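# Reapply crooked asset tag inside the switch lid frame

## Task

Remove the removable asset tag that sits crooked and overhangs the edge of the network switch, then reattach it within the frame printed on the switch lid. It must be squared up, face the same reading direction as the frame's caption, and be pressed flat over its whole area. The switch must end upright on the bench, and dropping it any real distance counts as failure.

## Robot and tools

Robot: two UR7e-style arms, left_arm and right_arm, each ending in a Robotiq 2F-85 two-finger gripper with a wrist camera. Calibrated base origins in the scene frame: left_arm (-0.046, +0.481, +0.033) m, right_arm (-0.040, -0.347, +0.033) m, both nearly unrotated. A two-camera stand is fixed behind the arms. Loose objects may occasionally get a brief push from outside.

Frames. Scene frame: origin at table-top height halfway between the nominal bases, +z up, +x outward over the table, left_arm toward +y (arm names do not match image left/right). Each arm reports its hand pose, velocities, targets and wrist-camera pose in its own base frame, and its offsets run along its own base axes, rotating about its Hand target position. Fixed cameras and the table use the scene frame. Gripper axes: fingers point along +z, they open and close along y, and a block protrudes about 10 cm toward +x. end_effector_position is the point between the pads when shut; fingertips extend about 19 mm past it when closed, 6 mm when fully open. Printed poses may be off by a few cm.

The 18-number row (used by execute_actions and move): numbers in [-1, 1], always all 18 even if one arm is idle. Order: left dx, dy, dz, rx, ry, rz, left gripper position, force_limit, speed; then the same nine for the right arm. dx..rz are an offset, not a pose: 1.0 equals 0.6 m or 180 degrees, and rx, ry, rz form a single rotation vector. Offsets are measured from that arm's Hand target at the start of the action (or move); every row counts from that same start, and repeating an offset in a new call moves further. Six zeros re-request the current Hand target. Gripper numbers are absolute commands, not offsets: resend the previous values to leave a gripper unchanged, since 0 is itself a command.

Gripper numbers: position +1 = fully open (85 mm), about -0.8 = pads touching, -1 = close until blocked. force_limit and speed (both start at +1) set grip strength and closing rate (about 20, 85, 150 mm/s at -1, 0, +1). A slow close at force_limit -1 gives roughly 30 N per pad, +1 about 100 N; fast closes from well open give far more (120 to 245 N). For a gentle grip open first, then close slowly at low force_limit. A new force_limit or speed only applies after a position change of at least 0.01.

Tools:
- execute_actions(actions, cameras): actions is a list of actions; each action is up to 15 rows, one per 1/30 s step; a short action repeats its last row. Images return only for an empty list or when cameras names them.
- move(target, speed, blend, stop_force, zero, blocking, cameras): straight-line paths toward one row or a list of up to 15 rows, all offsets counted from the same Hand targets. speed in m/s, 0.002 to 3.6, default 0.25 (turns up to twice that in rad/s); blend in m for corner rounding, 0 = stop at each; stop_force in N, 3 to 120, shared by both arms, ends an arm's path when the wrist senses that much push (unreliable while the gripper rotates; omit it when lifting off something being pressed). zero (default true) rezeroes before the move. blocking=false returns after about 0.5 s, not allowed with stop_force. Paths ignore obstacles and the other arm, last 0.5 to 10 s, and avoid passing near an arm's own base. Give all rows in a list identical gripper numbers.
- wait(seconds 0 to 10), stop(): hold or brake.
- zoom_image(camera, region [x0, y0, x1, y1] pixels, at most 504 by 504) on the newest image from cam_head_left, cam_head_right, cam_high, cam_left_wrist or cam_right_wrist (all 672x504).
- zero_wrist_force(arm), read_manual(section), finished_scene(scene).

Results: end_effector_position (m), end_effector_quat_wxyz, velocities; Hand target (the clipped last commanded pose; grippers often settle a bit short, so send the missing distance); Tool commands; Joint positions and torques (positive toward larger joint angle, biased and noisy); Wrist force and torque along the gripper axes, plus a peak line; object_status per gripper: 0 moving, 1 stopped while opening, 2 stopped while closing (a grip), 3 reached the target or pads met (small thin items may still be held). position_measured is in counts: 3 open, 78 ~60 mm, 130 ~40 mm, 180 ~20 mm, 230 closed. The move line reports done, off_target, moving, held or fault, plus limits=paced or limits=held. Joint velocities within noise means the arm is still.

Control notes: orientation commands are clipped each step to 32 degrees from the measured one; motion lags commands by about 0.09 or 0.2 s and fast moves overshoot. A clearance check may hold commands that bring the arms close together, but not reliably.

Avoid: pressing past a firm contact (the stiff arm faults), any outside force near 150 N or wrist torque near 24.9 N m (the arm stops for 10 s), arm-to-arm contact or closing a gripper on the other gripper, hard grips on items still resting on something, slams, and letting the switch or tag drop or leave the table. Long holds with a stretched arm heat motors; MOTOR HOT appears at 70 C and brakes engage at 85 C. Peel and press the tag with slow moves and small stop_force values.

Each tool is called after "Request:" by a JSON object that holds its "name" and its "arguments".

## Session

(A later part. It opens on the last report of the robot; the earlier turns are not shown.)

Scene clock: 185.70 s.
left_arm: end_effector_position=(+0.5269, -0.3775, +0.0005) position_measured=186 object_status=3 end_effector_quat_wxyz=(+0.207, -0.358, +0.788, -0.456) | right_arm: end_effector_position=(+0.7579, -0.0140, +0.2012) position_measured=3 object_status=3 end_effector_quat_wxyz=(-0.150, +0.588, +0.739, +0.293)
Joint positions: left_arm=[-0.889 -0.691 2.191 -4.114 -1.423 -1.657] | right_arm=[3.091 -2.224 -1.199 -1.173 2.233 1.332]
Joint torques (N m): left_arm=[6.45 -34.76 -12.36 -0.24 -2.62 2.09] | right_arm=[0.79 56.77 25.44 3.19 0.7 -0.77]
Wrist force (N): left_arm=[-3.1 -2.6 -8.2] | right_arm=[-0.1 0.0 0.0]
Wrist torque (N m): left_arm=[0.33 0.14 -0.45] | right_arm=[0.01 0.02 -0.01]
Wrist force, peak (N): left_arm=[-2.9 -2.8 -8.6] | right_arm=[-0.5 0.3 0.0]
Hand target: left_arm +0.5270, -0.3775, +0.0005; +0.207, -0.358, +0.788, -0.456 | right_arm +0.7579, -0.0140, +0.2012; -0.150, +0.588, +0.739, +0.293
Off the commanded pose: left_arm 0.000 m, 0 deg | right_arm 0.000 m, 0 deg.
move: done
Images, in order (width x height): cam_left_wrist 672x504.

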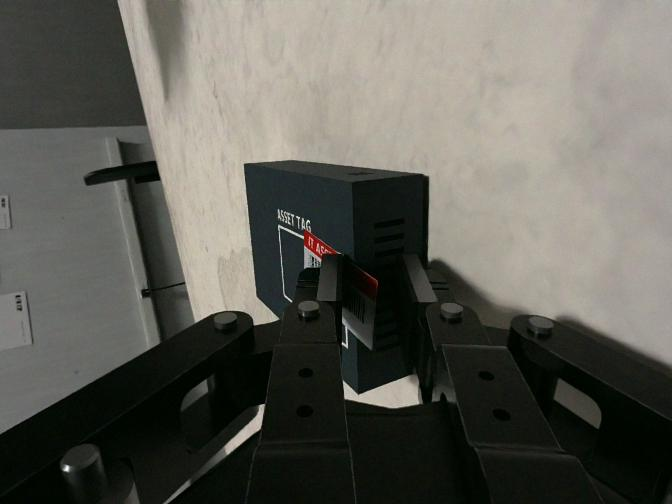

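Request:
{"name": "move", "arguments": {"target": [-0.0025,0.0022,0,0,0,0,-0.45,-1,-0.5,0,0,0,0,0,0,1,1,1]}}

Request:
{"name": "move", "arguments": {"target": [0,0,0,0,0,0,-0.6,-1,-1,0,0,0,0,0,0,1,1,1], "cameras": ["cam_left_wrist"]}}

Request:
{"name": "zoom_image", "arguments": {"camera": "cam_left_wrist", "region": [280, 180, 440, 300]}}

Request:
{"name": "move", "arguments": {"target": [0,0,0,0,0,0,-0.7,-1,-1,0,0,0,0,0,0,1,1,1], "cameras": ["cam_left_wrist"]}}

Request:
{"name": "zoom_image", "arguments": {"camera": "cam_left_wrist", "region": [280, 180, 440, 300]}}

Scene clock: 193.70 s.
left_arm: end_effector_position=(+0.5255, -0.3762, +0.0005) position_measured=186 object_status=3 end_effector_quat_wxyz=(+0.207, -0.358, +0.788, -0.456) | right_arm: end_effector_position=(+0.7579, -0.0140, +0.2012) position_measured=3 object_status=3 end_effector_quat_wxyz=(-0.150, +0.588, +0.739, +0.293)
Joint positions: left_arm=[-0.89 -0.692 2.196 -4.118 -1.422 -1.657] | right_arm=[3.091 -2.224 -1.199 -1.173 2.233 1.332]
Joint torques (N m): left_arm=[-6.9 -48.38 4.66 -3.41 2.1 -2.34] | right_arm=[0.57 56.89 25.54 3.17 0.62 -0.77]
Wrist force (N): left_arm=[-3.1 -6.7 0.5] | right_arm=[-0.1 0.1 0.1]
Wrist torque (N m): left_arm=[0.39 0.13 -0.38] | right_arm=[0.01 0.02 -0.01]
Wrist force, peak (N): left_arm=[-2.8 -3.0 -9.4] | right_arm=[-0.6 0.3 0.1]
Hand target: left_arm +0.5255, -0.3762, +0.0005; +0.207, -0.358, +0.788, -0.456 | right_arm +0.7579, -0.0140, +0.2012; -0.150, +0.588, +0.739, +0.293
Off the commanded pose: left_arm 0.000 m, 0 deg | right_arm 0.000 m, 0 deg.
move: done

Scene clock: 194.27 s.
left_arm: end_effector_position=(+0.5255, -0.3763, +0.0007) position_measured=198 object_status=0 end_effector_quat_wxyz=(+0.207, -0.358, +0.788, -0.457) | right_arm: end_effector_position=(+0.7579, -0.0140, +0.2012) position_measured=3 object_status=3 end_effector_quat_wxyz=(-0.150, +0.588, +0.739, +0.293)
Joint positions: left_arm=[-0.89 -0.692 2.196 -4.119 -1.422 -1.657] | right_arm=[3.091 -2.224 -1.199 -1.173 2.233 1.332]
Joint torques (N m): left_arm=[-5.36 -12.53 8.25 8.29 1.76 -2.25] | right_arm=[0.05 56.62 26.19 3.28 0.63 -0.67]
Wrist force (N): left_arm=[-1.1 -34.7 -23.9] | right_arm=[0.0 0.1 0.2]
Wrist torque (N m): left_arm=[0.78 0.14 -0.40] | right_arm=[0.02 0.00 0.00]
Wrist force, peak (N): left_arm=[-0.9 -35.0 -23.7] | right_arm=[0.0 0.4 0.4]
Hand target: left_arm +0.5255, -0.3762, +0.0005; +0.207, -0.358, +0.788, -0.456 | right_arm +0.7579, -0.0140, +0.2012; -0.150, +0.588, +0.739, +0.293
Off the commanded pose: left_arm 0.000 m, 0 deg | right_arm 0.000 m, 0 deg.
move: done
Images, in order (width x height): cam_left_wrist 672x504.

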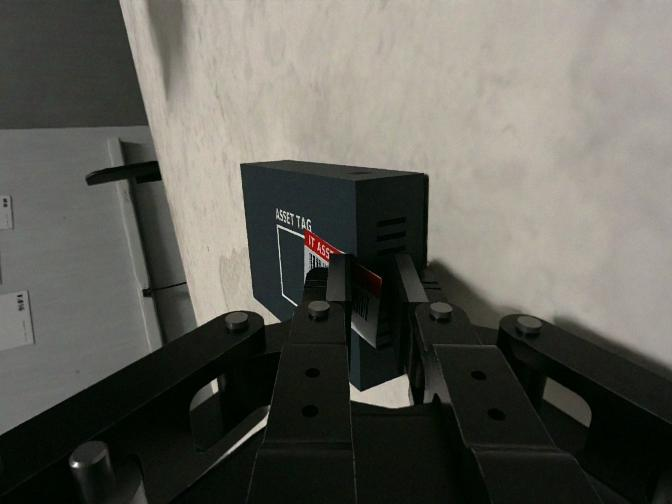

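Scaled by 3.150.

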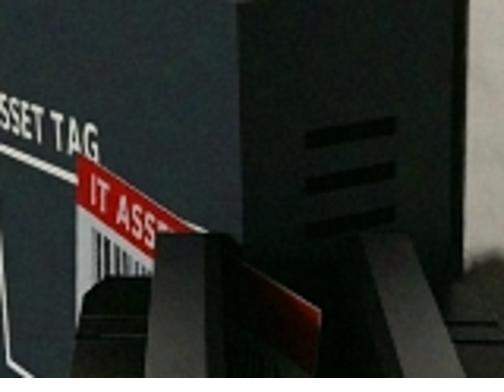

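Scene clock: 194.77 s.
left_arm: end_effector_position=(+0.5255, -0.3762, +0.0006) position_measured=198 object_status=2 end_effector_quat_wxyz=(+0.207, -0.358, +0.788, -0.456) | right_arm: end_effector_position=(+0.7579, -0.0140, +0.2012) position_measured=3 object_status=3 end_effector_quat_wxyz=(-0.150, +0.588, +0.739, +0.293)
Joint positions: left_arm=[-0.89 -0.692 2.196 -4.119 -1.422 -1.657] | right_arm=[3.091 -2.224 -1.199 -1.173 2.233 1.332]
Joint torques (N m): left_arm=[-4.57 -8.27 8.72 8.17 1.62 -2.15] | right_arm=[-0.16 57.13 25.61 3.31 0.63 -0.74]
Wrist force (N): left_arm=[-0.7 -37.5 -26.5] | right_arm=[-0.1 0.4 0.2]
Wrist torque (N m): left_arm=[0.85 0.10 -0.40] | right_arm=[0.07 0.02 -0.01]
Wrist force, peak (N): left_arm=[-0.7 -38.0 -26.7] | right_arm=[-0.1 0.4 0.2]
Hand target: left_arm +0.5255, -0.3762, +0.0005; +0.207, -0.358, +0.788, -0.456 | right_arm +0.7579, -0.0140, +0.2012; -0.150, +0.588, +0.739, +0.293
Off the commanded pose: left_arm 0.000 m, 0 deg | right_arm 0.000 m, 0 deg.
move: done
Images, in order (width x height): cam_left_wrist 672x504.

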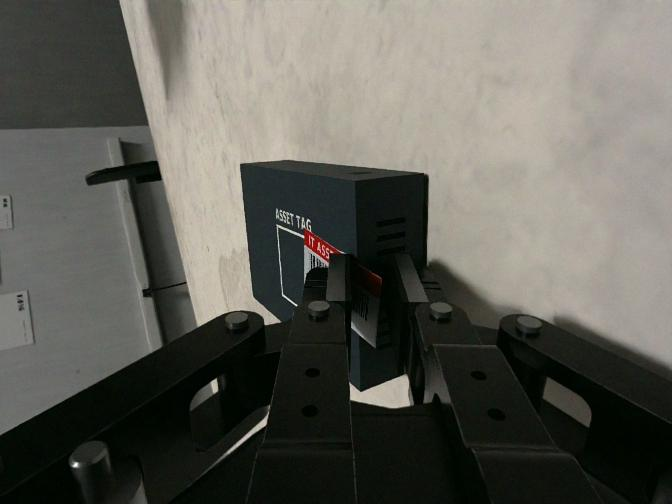

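Scaled by 3.150.

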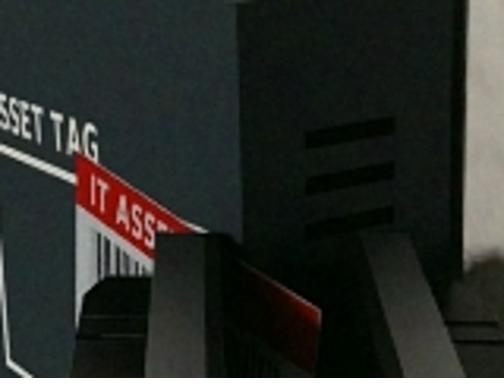

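Request:
{"name": "move", "arguments": {"target": [0,0,0,0,0,0,-0.45,-1,-0.5,0,0,0,0,0,0,1,1,1]}}

Request:
{"name": "move", "arguments": {"target": [[-0.018,0.0155,0,0,0,0,-0.45,-1,-0.5,0,0,0,0,0,0,1,1,1],[-0.0613,0.0472,0.0988,0,0,0,-0.45,-1,-0.5,0,0,0,0,0,0,1,1,1]], "blend": [0.01,0], "cameras": ["cam_left_wrist"]}}

Request:
{"name": "zoom_image", "arguments": {"camera": "cam_left_wrist", "region": [280, 130, 480, 280]}}

Scene clock: 209.50 s.
left_arm: end_effector_position=(+0.5254, -0.3762, +0.0004) position_measured=185 object_status=3 end_effector_quat_wxyz=(+0.207, -0.358, +0.788, -0.456) | right_arm: end_effector_position=(+0.7579, -0.0140, +0.2012) position_measured=3 object_status=3 end_effector_quat_wxyz=(-0.150, +0.588, +0.739, +0.293)
Joint positions: left_arm=[-0.89 -0.692 2.196 -4.118 -1.422 -1.657] | right_arm=[3.091 -2.224 -1.199 -1.173 2.233 1.332]
Joint torques (N m): left_arm=[3.07 -47.45 2.9 -3.36 0.09 -1.43] | right_arm=[0.76 57.8 26.01 3.29 0.61 -0.85]
Wrist force (N): left_arm=[-3.2 -7.9 -0.2] | right_arm=[-0.4 0.2 -0.2]
Wrist torque (N m): left_arm=[0.37 0.13 -0.38] | right_arm=[0.04 0.06 0.00]
Wrist force, peak (N): left_arm=[-0.7 -38.7 -27.3] | right_arm=[-0.6 0.5 0.1]
Hand target: left_arm +0.5255, -0.3762, +0.0005; +0.207, -0.358, +0.788, -0.456 | right_arm +0.7579, -0.0140, +0.2012; -0.150, +0.588, +0.739, +0.293
Off the commanded pose: left_arm 0.000 m, 0 deg | right_arm 0.000 m, 0 deg.
move: done

Scene clock: 210.60 s.
left_arm: end_effector_position=(+0.4887, -0.3479, +0.0597) position_measured=185 object_status=3 end_effector_quat_wxyz=(+0.207, -0.358, +0.788, -0.456) | right_arm: end_effector_position=(+0.7579, -0.0140, +0.2012) position_measured=3 object_status=3 end_effector_quat_wxyz=(-0.150, +0.588, +0.739, +0.293)
Joint positions: left_arm=[-0.92 -0.888 2.367 -4.091 -1.396 -1.673] | right_arm=[3.091 -2.224 -1.199 -1.173 2.233 1.332]
Joint torques (N m): left_arm=[-7.17 -46.6 3.75 -1.24 2.24 -2.32] | right_arm=[-0.06 57.36 26.32 3.17 0.6 -0.81]
Wrist force (N): left_arm=[-3.7 -0.9 -1.0] | right_arm=[-0.2 0.2 0.0]
Wrist torque (N m): left_arm=[0.28 0.24 -0.26] | right_arm=[0.03 0.03 0.00]
Wrist force, peak (N): left_arm=[-3.4 -7.9 0.0] | right_arm=[-0.4 0.3 0.0]
Hand target: left_arm +0.4887, -0.3479, +0.0598; +0.207, -0.358, +0.788, -0.456 | right_arm +0.7579, -0.0140, +0.2012; -0.150, +0.588, +0.739, +0.293
Off the commanded pose: left_arm 0.000 m, 0 deg | right_arm 0.000 m, 0 deg.
move: done; blend cut to 0.0071 m at target 1
Images, in order (width x height): cam_left_wrist 672x504.

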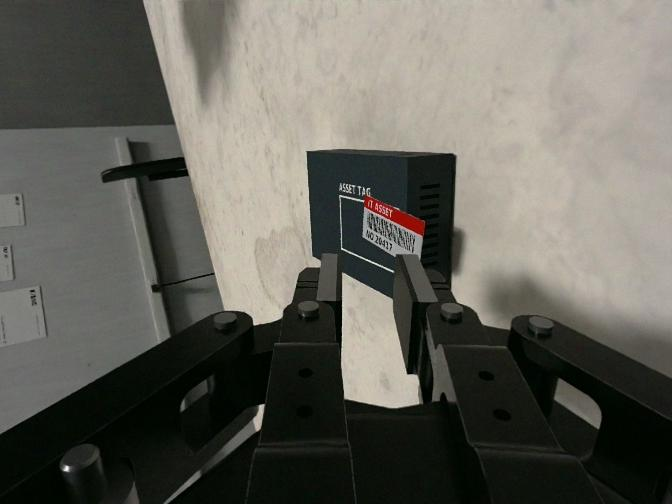

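Scaled by 2.520.

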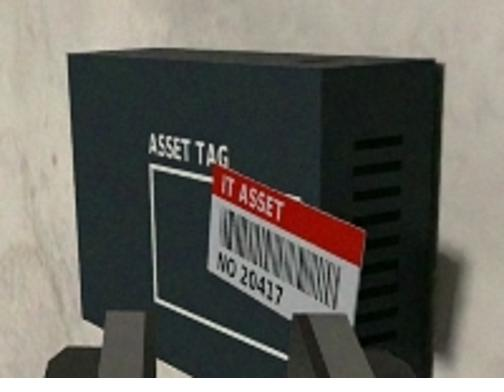

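Request:
{"name": "move", "arguments": {"target": [[0.034,-0.0252,-0.0957,-0.0182,-0.021,0.0361,-0.5,-1,-0.5,0,0,0,0,0,0,1,1,1],[0.0508,-0.0372,-0.0957,-0.0182,-0.021,0.0361,-0.5,-1,-0.5,0,0,0,0,0,0,1,1,1]], "speed": [0.15,0.03], "cameras": ["cam_left_wrist"]}}

Request:
{"name": "zoom_image", "arguments": {"camera": "cam_left_wrist", "region": [280, 170, 440, 290]}}

Scene clock: 239.20 s.
left_arm: end_effector_position=(+0.5057, -0.3608, +0.0081) position_measured=192 object_status=3 end_effector_quat_wxyz=(+0.242, -0.389, +0.752, -0.474) | right_arm: end_effector_position=(+0.7579, -0.0140, +0.2012) position_measured=3 object_status=3 end_effector_quat_wxyz=(-0.150, +0.588, +0.739, +0.293)
Joint positions: left_arm=[-0.968 -0.658 2.269 -4.279 -1.259 -1.732] | right_arm=[3.091 -2.224 -1.199 -1.173 2.233 1.332]
Joint torques (N m): left_arm=[-0.24 -41.76 -2.59 -3.15 0.24 -0.26] | right_arm=[1.23 56.96 25.99 3.34 0.57 -0.91]
Wrist force (N): left_arm=[-3.1 -0.4 -0.7] | right_arm=[-0.2 0.0 -0.1]
Wrist torque (N m): left_arm=[0.35 0.12 -0.41] | right_arm=[0.01 0.02 0.00]
Wrist force, peak (N): left_arm=[-3.4 -2.7 -1.7] | right_arm=[-0.4 0.3 0.5]
Hand target: left_arm +0.5057, -0.3608, +0.0081; +0.242, -0.389, +0.752, -0.474 (not the last commanded pose) | right_arm +0.7579, -0.0140, +0.2012; -0.150, +0.588, +0.739, +0.293
Tool commands: left_gripper/position=-0.498039 left_gripper/force_limit=-1.0 left_gripper/speed=-0.498039 right_gripper/position=+1.0 right_gripper/force_limit=+1.0 right_gripper/speed=+1.0
Off the commanded pose: left_arm 0.017 m, 1 deg | right_arm 0.000 m, 0 deg.
FORCE FAULT: contact force on the left arm reached its limit, and that arm stopped. The contact can be on any part of that arm, not only on its tool. That arm's remaining commands of this call were not run. That arm is still stopped at the end of this call. That arm stays stopped for about 10 more seconds. Until then a move that you send moves the other arm only, and its call returns only when the move has ended. Once the stop has ended, the next robot result says so. If the stop ends while you think or write, that arm runs what you send next, counted from a new Hand target: where the arm stands when the stop ends. While its stop runs, that arm takes no new command, but its gripper still runs the gripper command that each later call begins with. Until it ends, the stop uses up actions while you think or wait. An arm that is not stopped still takes commands.
move: fault (left_arm); path passed 1 of 2 targets
Images, in order (width x height): cam_left_wrist 672x504.

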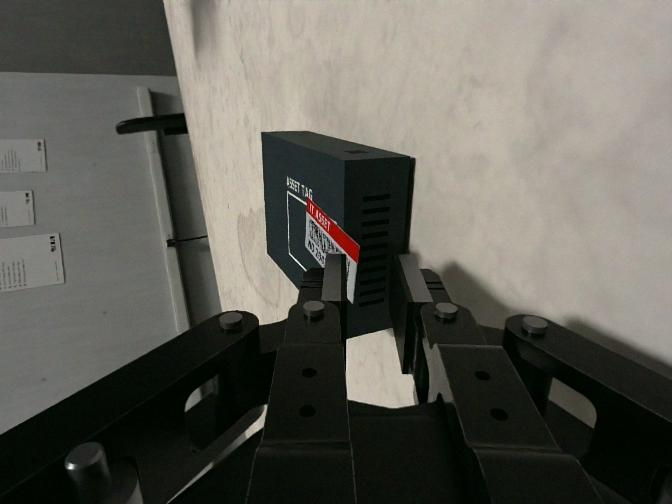

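Scaled by 3.150.

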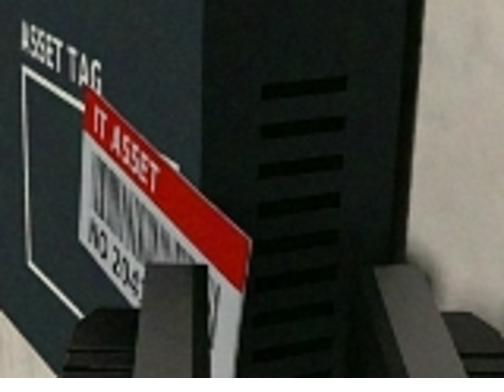

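Request:
{"name": "wait", "arguments": {"seconds": 9}}

Request:
{"name": "move", "arguments": {"target": [-0.028,0.02,0.086,0.0182,0.021,0,-0.5,-1,-0.5,0,0,0,0,0,0,1,1,1], "cameras": ["cam_left_wrist","cam_head_left"]}}

Request:
{"name": "zoom_image", "arguments": {"camera": "cam_left_wrist", "region": [260, 120, 460, 270]}}

Scene clock: 258.07 s.
left_arm: end_effector_position=(+0.5057, -0.3608, +0.0081) position_measured=192 object_status=3 end_effector_quat_wxyz=(+0.242, -0.389, +0.752, -0.474) | right_arm: end_effector_position=(+0.7579, -0.0140, +0.2012) position_measured=3 object_status=3 end_effector_quat_wxyz=(-0.150, +0.588, +0.739, +0.293)
Joint positions: left_arm=[-0.968 -0.658 2.269 -4.279 -1.259 -1.732] | right_arm=[3.091 -2.224 -1.199 -1.173 2.233 1.332]
Joint torques (N m): left_arm=[0.24 -43.04 -1.5 -2.98 0.11 -0.21] | right_arm=[0.38 58.37 26.95 3.32 0.23 -0.84]
Wrist force (N): left_arm=[-3.0 -0.4 -0.8] | right_arm=[-0.1 0.1 0.1]
Wrist torque (N m): left_arm=[0.36 0.10 -0.41] | right_arm=[0.03 0.01 0.01]
Wrist force, peak (N): left_arm=[-3.4 -0.3 -0.5] | right_arm=[-0.4 0.3 0.5]
Hand target: left_arm +0.5057, -0.3608, +0.0081; +0.242, -0.389, +0.752, -0.474 (not the last commanded pose) | right_arm +0.7579, -0.0140, +0.2012; -0.150, +0.588, +0.739, +0.293
Tool commands: left_gripper/position=-0.498039 left_gripper/force_limit=-1.0 left_gripper/speed=-0.498039 right_gripper/position=+1.0 right_gripper/force_limit=+1.0 right_gripper/speed=+1.0
Off the commanded pose: left_arm 0.017 m, 1 deg | right_arm 0.000 m, 0 deg.
FORCE FAULT, CONTINUED: the left arm's stop, for the force fault that an earlier result reported, is over. The rest of the stop counts as 20 of the actions that you can send in this scene. That arm's target is now where it stood when the stop ended, not its last command. That arm accepts commands again.
wait: 9.00 s; at rest from the start

Scene clock: 259.17 s.
left_arm: end_effector_position=(+0.4889, -0.3488, +0.0597) position_measured=192 object_status=3 end_effector_quat_wxyz=(+0.228, -0.398, +0.773, -0.439) | right_arm: end_effector_position=(+0.7579, -0.0140, +0.2012) position_measured=3 object_status=3 end_effector_quat_wxyz=(-0.150, +0.588, +0.739, +0.293)
Joint positions: left_arm=[-0.98 -0.905 2.375 -4.047 -1.26 -1.759] | right_arm=[3.091 -2.224 -1.199 -1.173 2.233 1.332]
Joint torques (N m): left_arm=[-6.94 -44.66 2.45 -1.18 -1.52 -2.3] | right_arm=[0.39 57.65 26.77 3.35 0.36 -0.85]
Wrist force (N): left_arm=[-2.8 0.3 -1.3] | right_arm=[0.0 0.0 -0.1]
Wrist torque (N m): left_arm=[0.47 0.10 -0.26] | right_arm=[0.00 -0.01 0.00]
Wrist force, peak (N): left_arm=[-3.0 -1.1 -2.1] | right_arm=[-0.4 0.3 0.4]
Hand target: left_arm +0.4889, -0.3488, +0.0597; +0.228, -0.398, +0.773, -0.439 | right_arm +0.7579, -0.0140, +0.2012; -0.150, +0.588, +0.739, +0.293
Off the commanded pose: left_arm 0.000 m, 0 deg | right_arm 0.000 m, 0 deg.
move: done
Images, in order (width x height): cam_head_left 672x504, cam_left_wrist 672x504.

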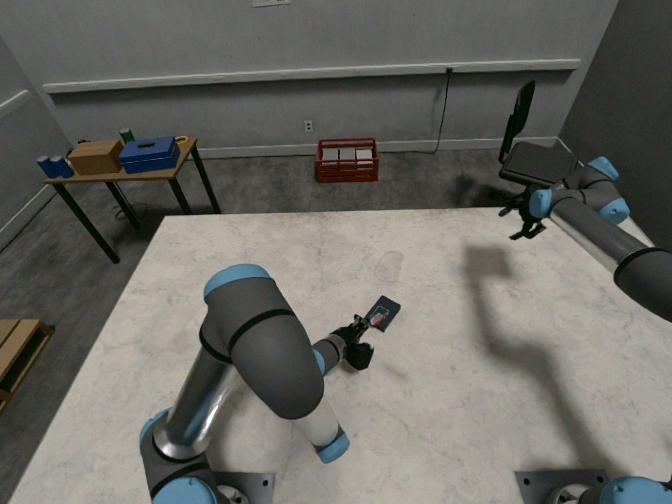

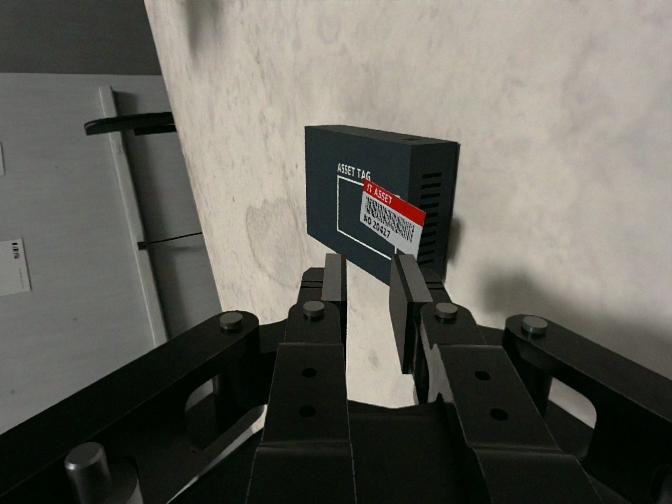

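Scaled by 2.520.

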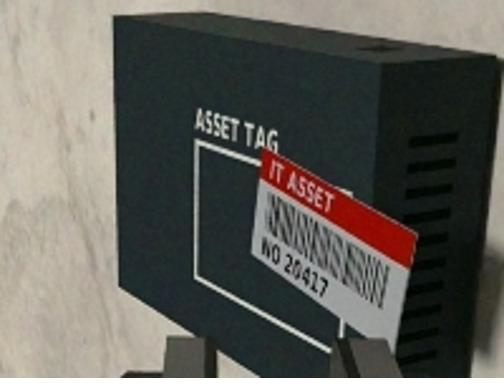

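Request:
{"name": "move", "arguments": {"target": [[0.0365,-0.0253,-0.0942,0,0,0,-0.5,-1,-0.5,0,0,0,0,0,0,1,1,1],[0.0528,-0.037,-0.0942,0,0,0,-0.5,-1,-0.5,0,0,0,0,0,0,1,1,1]], "speed": [0.15,0.03], "cameras": ["cam_left_wrist"]}}

Request:
{"name": "zoom_image", "arguments": {"camera": "cam_left_wrist", "region": [280, 170, 440, 290]}}

Request:
{"name": "move", "arguments": {"target": [0,0,0,0,0,0,-0.65,-1,-1,0,0,0,0,0,0,1,1,1], "cameras": ["cam_left_wrist"]}}

Request:
{"name": "zoom_image", "arguments": {"camera": "cam_left_wrist", "region": [280, 170, 440, 290]}}

Scene clock: 282.83 s.
left_arm: end_effector_position=(+0.5205, -0.3710, +0.0032) position_measured=192 object_status=3 end_effector_quat_wxyz=(+0.228, -0.398, +0.773, -0.439) | right_arm: end_effector_position=(+0.7579, -0.0140, +0.2012) position_measured=3 object_status=3 end_effector_quat_wxyz=(-0.150, +0.588, +0.739, +0.293)
Joint positions: left_arm=[-0.945 -0.715 2.229 -4.096 -1.289 -1.739] | right_arm=[3.091 -2.224 -1.199 -1.173 2.233 1.332]
Joint torques (N m): left_arm=[6.43 -36.73 -10.61 -1 -2.24 2.03] | right_arm=[1.06 58.31 26.21 3.33 0.11 -1.1]
Wrist force (N): left_arm=[-2.9 0.1 -1.0] | right_arm=[-0.2 0.2 -0.2]
Wrist torque (N m): left_arm=[0.47 0.12 -0.46] | right_arm=[0.03 0.02 0.00]
Wrist force, peak (N): left_arm=[-3.3 -0.5 -1.9] | right_arm=[-0.5 0.4 -0.1]
Hand target: left_arm +0.5206, -0.3710, +0.0032; +0.228, -0.398, +0.773, -0.439 | right_arm +0.7579, -0.0140, +0.2012; -0.150, +0.588, +0.739, +0.293
Off the commanded pose: left_arm 0.000 m, 0 deg | right_arm 0.000 m, 0 deg.
move: done
Images, in order (width x height): cam_left_wrist 672x504.

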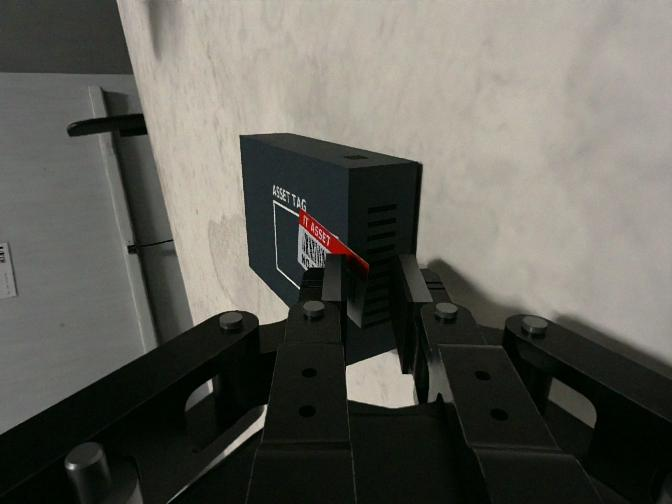

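Scaled by 3.150.

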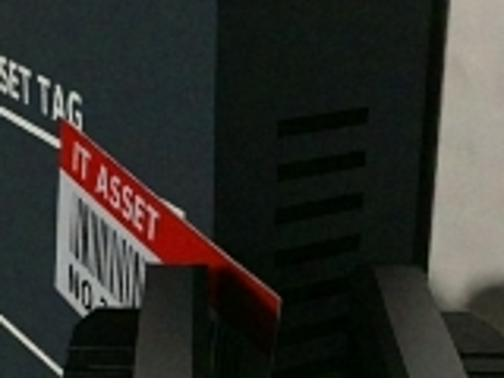

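Scene clock: 283.47 s.
left_arm: end_effector_position=(+0.5206, -0.3710, +0.0032) position_measured=210 object_status=0 end_effector_quat_wxyz=(+0.228, -0.398, +0.773, -0.439) | right_arm: end_effector_position=(+0.7579, -0.0140, +0.2012) position_measured=3 object_status=3 end_effector_quat_wxyz=(-0.150, +0.588, +0.739, +0.293)
Joint positions: left_arm=[-0.945 -0.715 2.228 -4.095 -1.29 -1.739] | right_arm=[3.091 -2.224 -1.199 -1.173 2.233 1.332]
Joint torques (N m): left_arm=[6.83 -36.86 -5.05 -0.75 -2.4 1.95] | right_arm=[0.66 58.26 26.81 3.5 0.11 -1.13]
Wrist force (N): left_arm=[-3.1 -9.4 -5.8] | right_arm=[0.1 0.2 0.1]
Wrist torque (N m): left_arm=[0.59 0.09 -0.43] | right_arm=[0.04 -0.02 0.00]
Wrist force, peak (N): left_arm=[-3.0 -10.1 -6.3] | right_arm=[0.1 0.6 -0.1]
Hand target: left_arm +0.5206, -0.3710, +0.0032; +0.228, -0.398, +0.773, -0.439 | right_arm +0.7579, -0.0140, +0.2012; -0.150, +0.588, +0.739, +0.293
Off the commanded pose: left_arm 0.000 m, 0 deg | right_arm 0.000 m, 0 deg.
move: done
Images, in order (width x height): cam_left_wrist 672x504.

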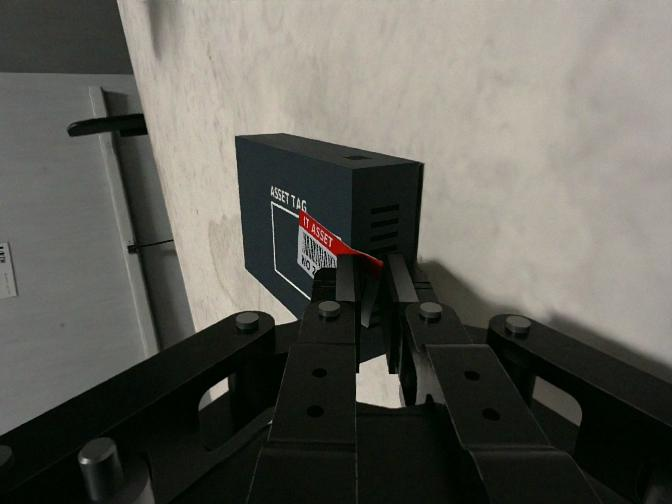

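Scaled by 3.150.

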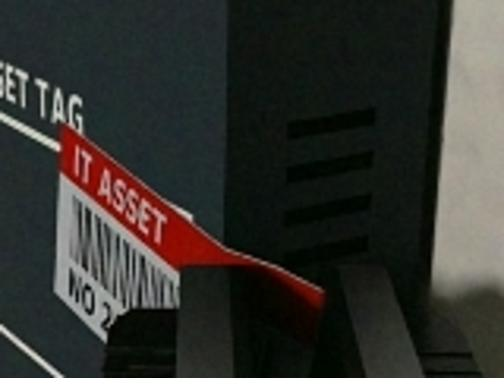

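Request:
{"name": "move", "arguments": {"target": [0,0,0,0,0,0,-1,-1,-1,0,0,0,0,0,0,1,1,1], "cameras": ["cam_left_wrist"]}}

Request:
{"name": "zoom_image", "arguments": {"camera": "cam_left_wrist", "region": [280, 170, 440, 290]}}

Request:
{"name": "move", "arguments": {"target": [0.003,-0.002,0.008,0,0,0,-1,-1,-1,0,0,0,0,0,0,1,1,1], "speed": 0.015, "cameras": ["cam_left_wrist"]}}

Request:
{"name": "zoom_image", "arguments": {"camera": "cam_left_wrist", "region": [280, 170, 440, 290]}}

Scene clock: 289.47 s.
left_arm: end_effector_position=(+0.5206, -0.3710, +0.0032) position_measured=231 object_status=3 end_effector_quat_wxyz=(+0.228, -0.398, +0.773, -0.439) | right_arm: end_effector_position=(+0.7579, -0.0140, +0.2012) position_measured=3 object_status=3 end_effector_quat_wxyz=(-0.150, +0.588, +0.739, +0.293)
Joint positions: left_arm=[-0.945 -0.715 2.228 -4.095 -1.29 -1.739] | right_arm=[3.091 -2.224 -1.199 -1.173 2.233 1.332]
Joint torques (N m): left_arm=[6.23 -28.86 2.82 -0.91 -2.15 1.5] | right_arm=[0.53 57.41 26.26 3.49 0.1 -1.09]
Wrist force (N): left_arm=[-1.7 -11.1 -8.2] | right_arm=[-0.1 0.3 0.2]
Wrist torque (N m): left_arm=[0.63 0.15 -0.42] | right_arm=[0.05 0.02 0.00]
Wrist force, peak (N): left_arm=[-1.9 -28.5 -31.8] | right_arm=[-0.5 0.0 0.5]
Hand target: left_arm +0.5206, -0.3710, +0.0032; +0.228, -0.398, +0.773, -0.439 | right_arm +0.7579, -0.0140, +0.2012; -0.150, +0.588, +0.739, +0.293
Off the commanded pose: left_arm 0.000 m, 0 deg | right_arm 0.000 m, 0 deg.
move: done
Images, in order (width x height): cam_left_wrist 672x504.

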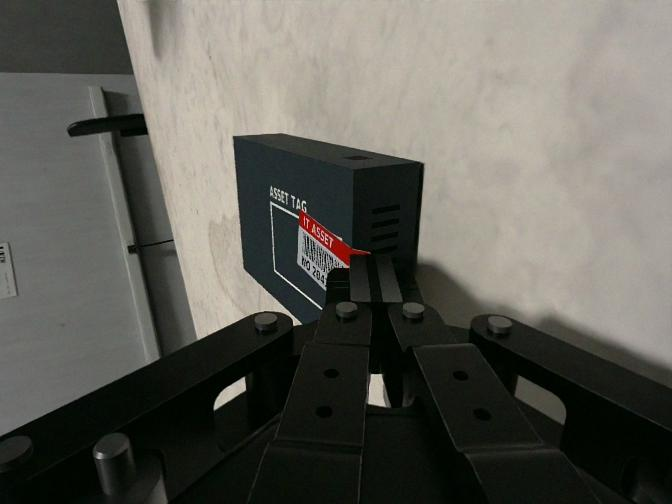

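Scaled by 3.150.

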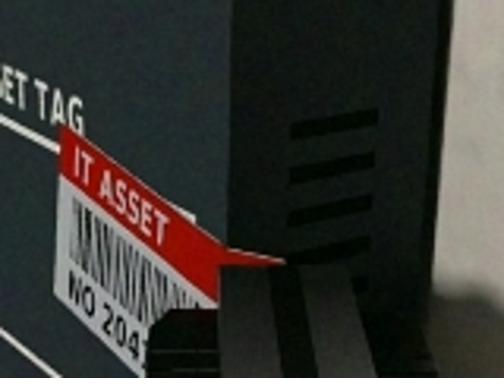

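Scene clock: 290.27 s.
left_arm: end_effector_position=(+0.5224, -0.3722, +0.0079) position_measured=231 object_status=3 end_effector_quat_wxyz=(+0.228, -0.398, +0.773, -0.439) | right_arm: end_effector_position=(+0.7579, -0.0140, +0.2012) position_measured=3 object_status=3 end_effector_quat_wxyz=(-0.150, +0.588, +0.739, +0.293)
Joint positions: left_arm=[-0.943 -0.729 2.226 -4.08 -1.291 -1.738] | right_arm=[3.091 -2.224 -1.199 -1.173 2.233 1.332]
Joint torques (N m): left_arm=[7.28 -52.42 -11.84 -0.99 -2.04 2.01] | right_arm=[0.11 58 27.2 3.34 0.01 -1.07]
Wrist force (N): left_arm=[-2.1 -0.8 -2.8] | right_arm=[0.0 0.3 0.4]
Wrist torque (N m): left_arm=[0.12 0.14 -0.43] | right_arm=[0.05 0.01 0.00]
Wrist force, peak (N): left_arm=[-1.6 -11.2 -7.5] | right_arm=[0.0 0.7 -0.1]
Hand target: left_arm +0.5224, -0.3722, +0.0080; +0.228, -0.398, +0.773, -0.439 | right_arm +0.7579, -0.0140, +0.2012; -0.150, +0.588, +0.739, +0.293
Off the commanded pose: left_arm 0.000 m, 0 deg | right_arm 0.000 m, 0 deg.
move: done
Images, in order (width x height): cam_left_wrist 672x504.

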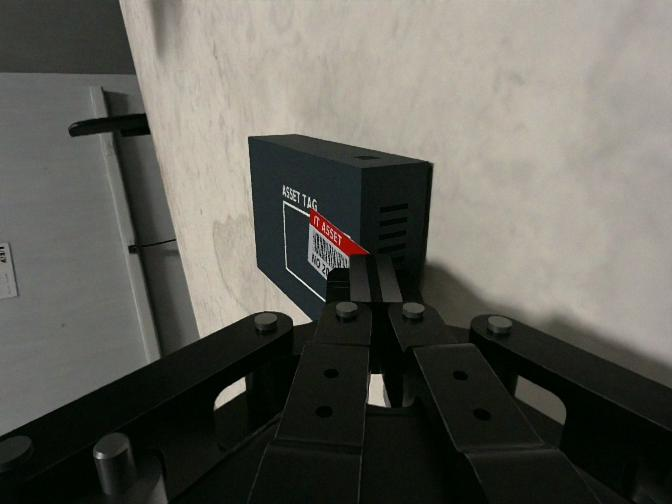

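Scaled by 3.150.

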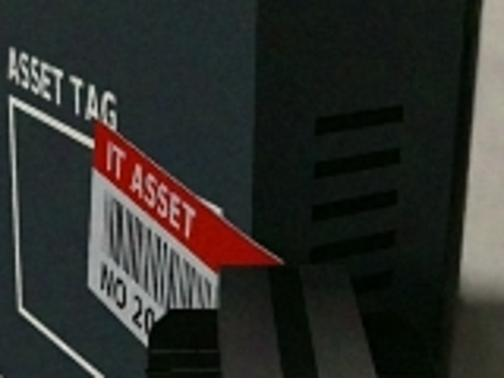

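Request:
{"name": "move", "arguments": {"target": [0.004,-0.003,0.012,0,0,0,-1,-1,-1,0,0,0,0,0,0,1,1,1], "speed": 0.015, "cameras": ["cam_left_wrist"]}}

Request:
{"name": "zoom_image", "arguments": {"camera": "cam_left_wrist", "region": [280, 170, 440, 290]}}

Scene clock: 296.03 s.
left_arm: end_effector_position=(+0.5248, -0.3740, +0.0151) position_measured=231 object_status=3 end_effector_quat_wxyz=(+0.228, -0.398, +0.773, -0.439) | right_arm: end_effector_position=(+0.7579, -0.0140, +0.2012) position_measured=3 object_status=3 end_effector_quat_wxyz=(-0.150, +0.588, +0.739, +0.293)
Joint positions: left_arm=[-0.941 -0.749 2.224 -4.057 -1.293 -1.737] | right_arm=[3.091 -2.224 -1.199 -1.173 2.233 1.332]
Joint torques (N m): left_arm=[6.96 -51.06 -11.52 -1.82 -2.25 1.95] | right_arm=[0.33 57.68 27.38 3.32 0.09 -1.14]
Wrist force (N): left_arm=[-2.6 -0.9 0.3] | right_arm=[-0.1 0.0 0.2]
Wrist torque (N m): left_arm=[0.09 0.09 -0.46] | right_arm=[0.01 0.01 0.00]
Wrist force, peak (N): left_arm=[-2.1 -2.0 -4.8] | right_arm=[-0.5 -0.1 0.4]
Hand target: left_arm +0.5248, -0.3740, +0.0152; +0.228, -0.398, +0.773, -0.439 | right_arm +0.7579, -0.0140, +0.2012; -0.150, +0.588, +0.739, +0.293
Off the commanded pose: left_arm 0.000 m, 0 deg | right_arm 0.000 m, 0 deg.
move: done
Images, in order (width x height): cam_left_wrist 672x504.

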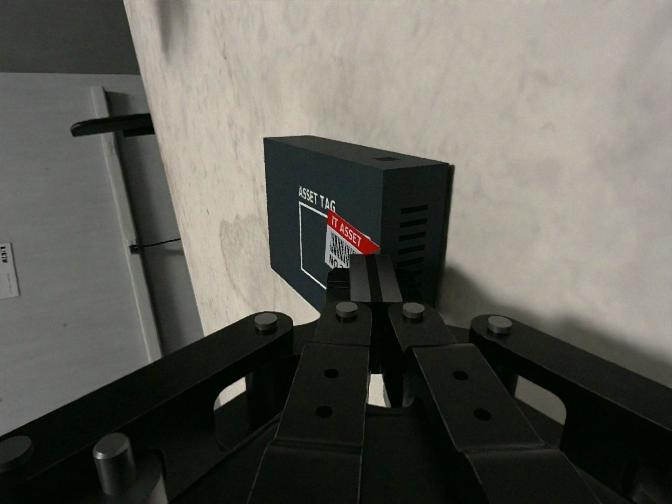

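Scaled by 3.150.

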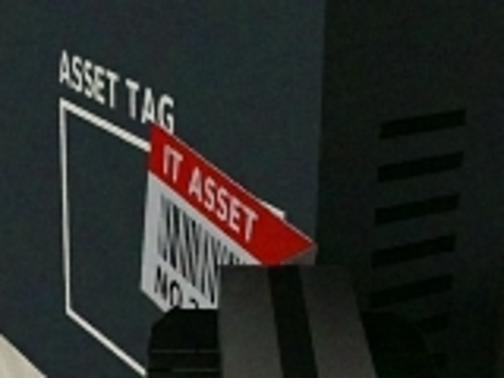

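Request:
{"name": "move", "arguments": {"target": [-0.055,0.039,0.08,0,0,0,-0.6,-1,-0.5,0,0,0,0,0,0,1,1,1], "cameras": ["cam_left_wrist"]}}

Request:
{"name": "zoom_image", "arguments": {"camera": "cam_left_wrist", "region": [260, 120, 460, 270]}}

Scene clock: 326.87 s.
left_arm: end_effector_position=(+0.4918, -0.3507, +0.0631) position_measured=204 object_status=3 end_effector_quat_wxyz=(+0.228, -0.398, +0.773, -0.439) | right_arm: end_effector_position=(+0.7579, -0.0140, +0.2012) position_measured=3 object_status=3 end_effector_quat_wxyz=(-0.150, +0.588, +0.739, +0.293)
Joint positions: left_arm=[-0.977 -0.915 2.367 -4.029 -1.263 -1.757] | right_arm=[3.091 -2.224 -1.199 -1.173 2.233 1.332]
Joint torques (N m): left_arm=[-6.69 -44.17 1.38 -1.58 2.6 -2.15] | right_arm=[0.8 58.27 27.15 3.52 0.13 -1.27]
Wrist force (N): left_arm=[-2.9 0.0 -0.3] | right_arm=[-0.3 0.1 0.1]
Wrist torque (N m): left_arm=[0.15 0.13 -0.25] | right_arm=[0.02 0.04 0.00]
Wrist force, peak (N): left_arm=[-2.9 -0.4 2.2] | right_arm=[-0.5 0.5 0.3]
Hand target: left_arm +0.4918, -0.3506, +0.0632; +0.228, -0.398, +0.773, -0.439 | right_arm +0.7579, -0.0140, +0.2012; -0.150, +0.588, +0.739, +0.293
Off the commanded pose: left_arm 0.000 m, 0 deg | right_arm 0.000 m, 0 deg.
move: done
Images, in order (width x height): cam_left_wrist 672x504.

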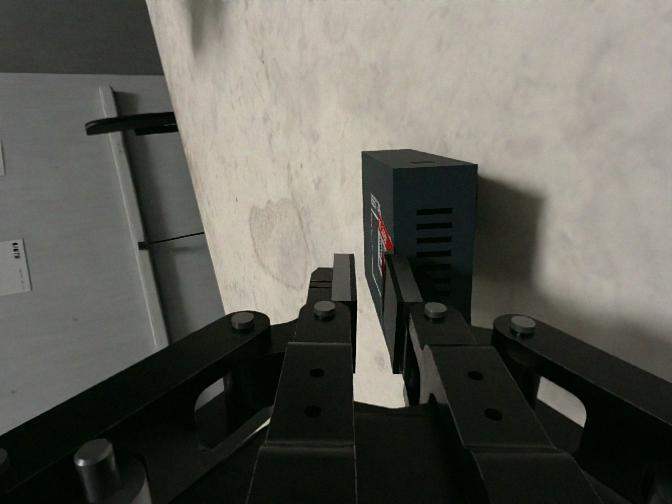

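Scaled by 2.520.

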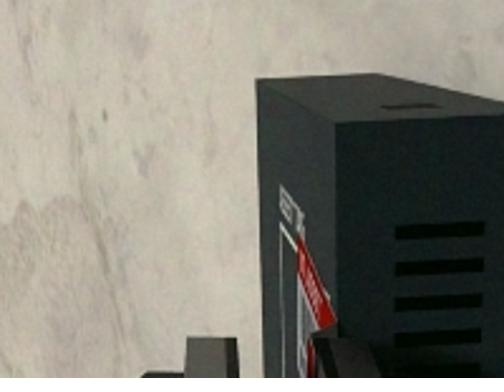

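Request:
{"name": "wait", "arguments": {"seconds": 0.5, "cameras": ["all"]}}

Request:
{"name": "zoom_image", "arguments": {"camera": "cam_head_right", "region": [320, 270, 440, 360]}}

Request:
{"name": "zoom_image", "arguments": {"camera": "cam_high", "region": [290, 260, 410, 350]}}

Request:
{"name": "zoom_image", "arguments": {"camera": "cam_left_wrist", "region": [320, 180, 440, 270]}}

Scene clock: 331.47 s.
left_arm: end_effector_position=(+0.4918, -0.3506, +0.0632) position_measured=204 object_status=3 end_effector_quat_wxyz=(+0.228, -0.398, +0.773, -0.439) | right_arm: end_effector_position=(+0.7579, -0.0140, +0.2012) position_measured=3 object_status=3 end_effector_quat_wxyz=(-0.150, +0.588, +0.739, +0.293)
Joint positions: left_arm=[-0.977 -0.915 2.367 -4.029 -1.263 -1.757] | right_arm=[3.091 -2.224 -1.199 -1.173 2.233 1.332]
Joint torques (N m): left_arm=[-6.7 -46.15 1.09 -1.65 2.61 -2.18] | right_arm=[1.06 58.19 27.38 3.35 0.08 -1.14]
Wrist force (N): left_arm=[-2.7 -0.3 0.1] | right_arm=[-0.2 0.2 0.1]
Wrist torque (N m): left_arm=[0.11 0.10 -0.26] | right_arm=[0.05 0.03 0.00]
Wrist force, peak (N): left_arm=[-3.1 -0.4 0.1] | right_arm=[-0.6 0.2 0.0]
Hand target: left_arm +0.4918, -0.3506, +0.0632; +0.228, -0.398, +0.773, -0.439 | right_arm +0.7579, -0.0140, +0.2012; -0.150, +0.588, +0.739, +0.293
Tool commands: left_gripper/position=-0.6 left_gripper/force_limit=-1.0 left_gripper/speed=-0.5 right_gripper/position=+1.0 right_gripper/force_limit=+1.0 right_gripper/speed=+1.0
Off the commanded pose: left_arm 0.000 m, 0 deg | right_arm 0.000 m, 0 deg.
wait: 0.50 s; at rest from the start

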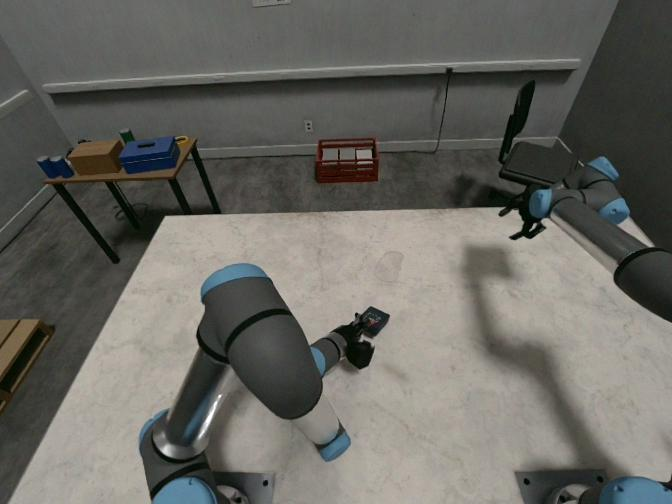

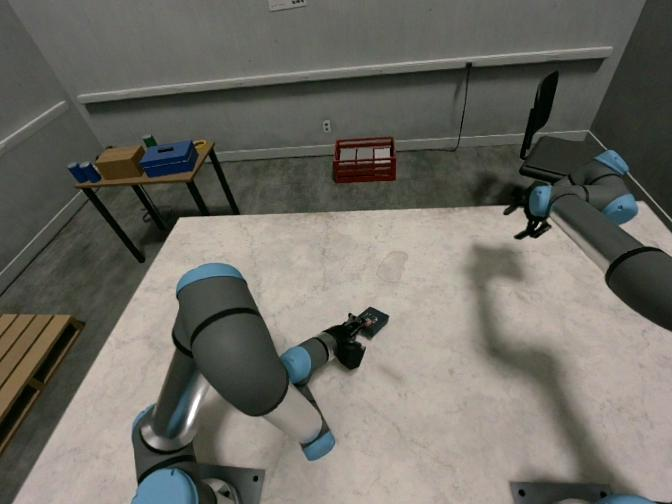

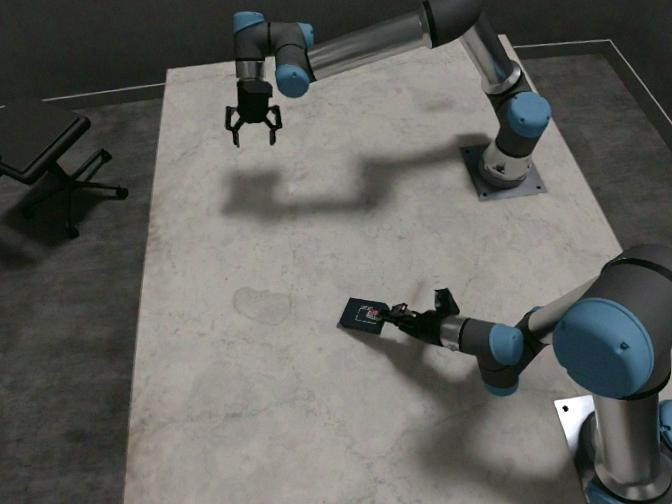

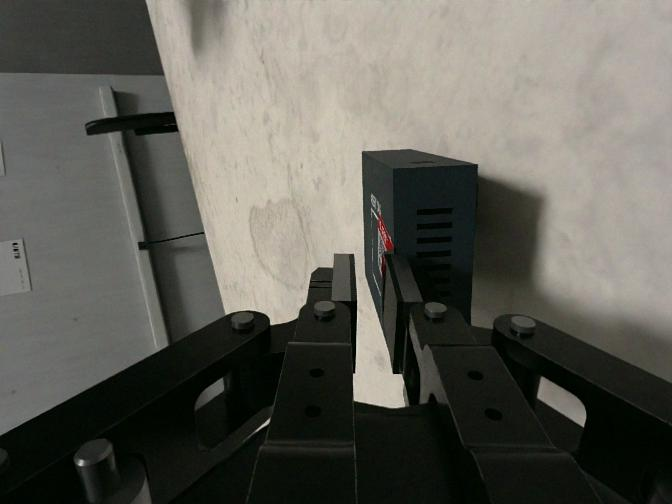

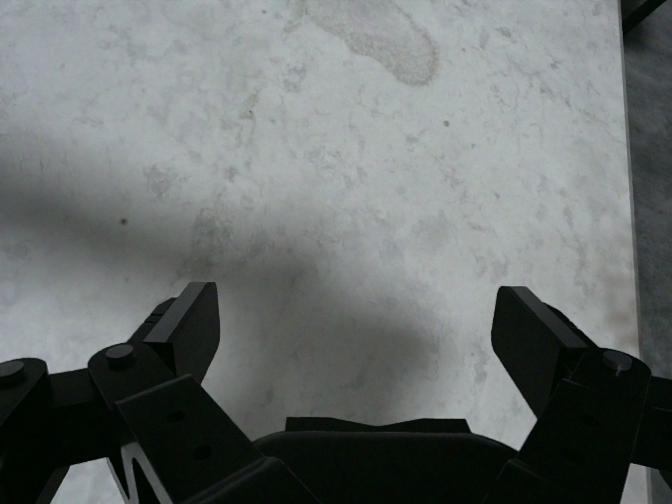

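Scaled by 4.200.

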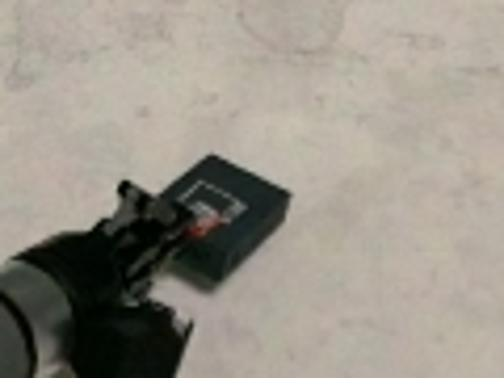

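Scaled by 4.200.

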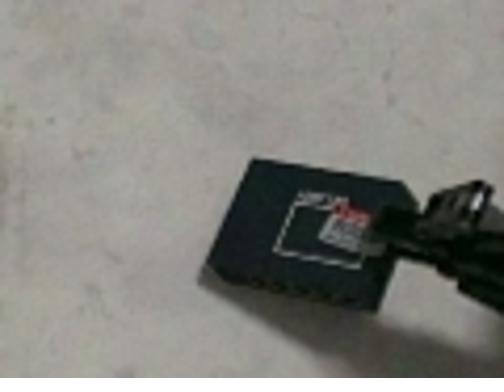

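Scaled by 4.200.

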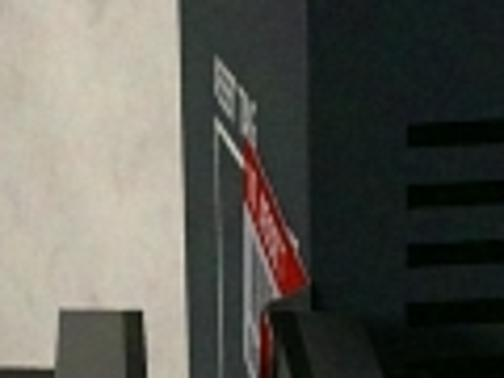

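Request:
{"name": "move", "arguments": {"target": [0,0,0,0,0,0,-1,-0.6,-1,0,0,0,0,0,0,1,1,1], "cameras": ["cam_left_wrist"]}}

Request:
{"name": "zoom_image", "arguments": {"camera": "cam_left_wrist", "region": [320, 180, 440, 270]}}

Scene clock: 341.37 s.
left_arm: end_effector_position=(+0.4918, -0.3506, +0.0632) position_measured=230 object_status=3 end_effector_quat_wxyz=(+0.228, -0.398, +0.773, -0.439) | right_arm: end_effector_position=(+0.7579, -0.0140, +0.2012) position_measured=3 object_status=3 end_effector_quat_wxyz=(-0.150, +0.588, +0.739, +0.293)
Joint positions: left_arm=[-0.977 -0.915 2.367 -4.029 -1.263 -1.757] | right_arm=[3.091 -2.224 -1.199 -1.173 2.233 1.332]
Joint torques (N m): left_arm=[-7.04 -45.97 0.89 -1.74 2.56 -2.28] | right_arm=[0.24 58.81 27.1 3.41 -0.03 -1.21]
Wrist force (N): left_arm=[-2.6 -0.4 -0.2] | right_arm=[-0.2 0.0 0.2]
Wrist torque (N m): left_arm=[0.08 0.10 -0.26] | right_arm=[0.01 0.03 0.00]
Wrist force, peak (N): left_arm=[-3.2 -0.2 -0.2] | right_arm=[-0.4 0.4 0.3]
Hand target: left_arm +0.4918, -0.3506, +0.0632; +0.228, -0.398, +0.773, -0.439 | right_arm +0.7579, -0.0140, +0.2012; -0.150, +0.588, +0.739, +0.293
Off the commanded pose: left_arm 0.000 m, 0 deg | right_arm 0.000 m, 0 deg.
move: done
Images, in order (width x height): cam_left_wrist 672x504.

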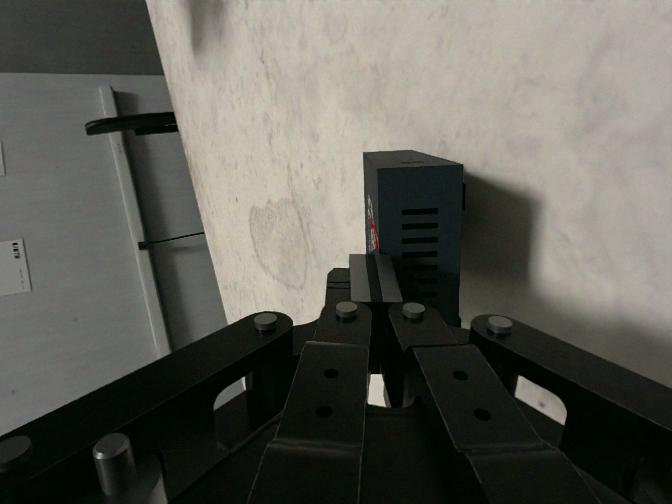

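Scaled by 4.200.

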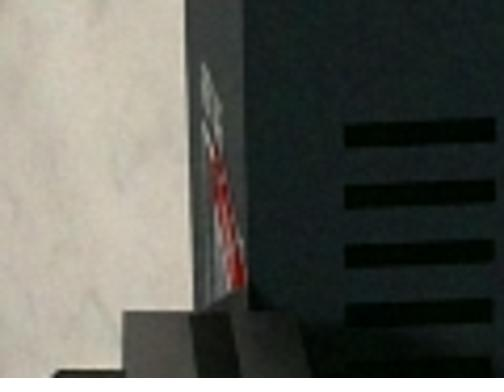

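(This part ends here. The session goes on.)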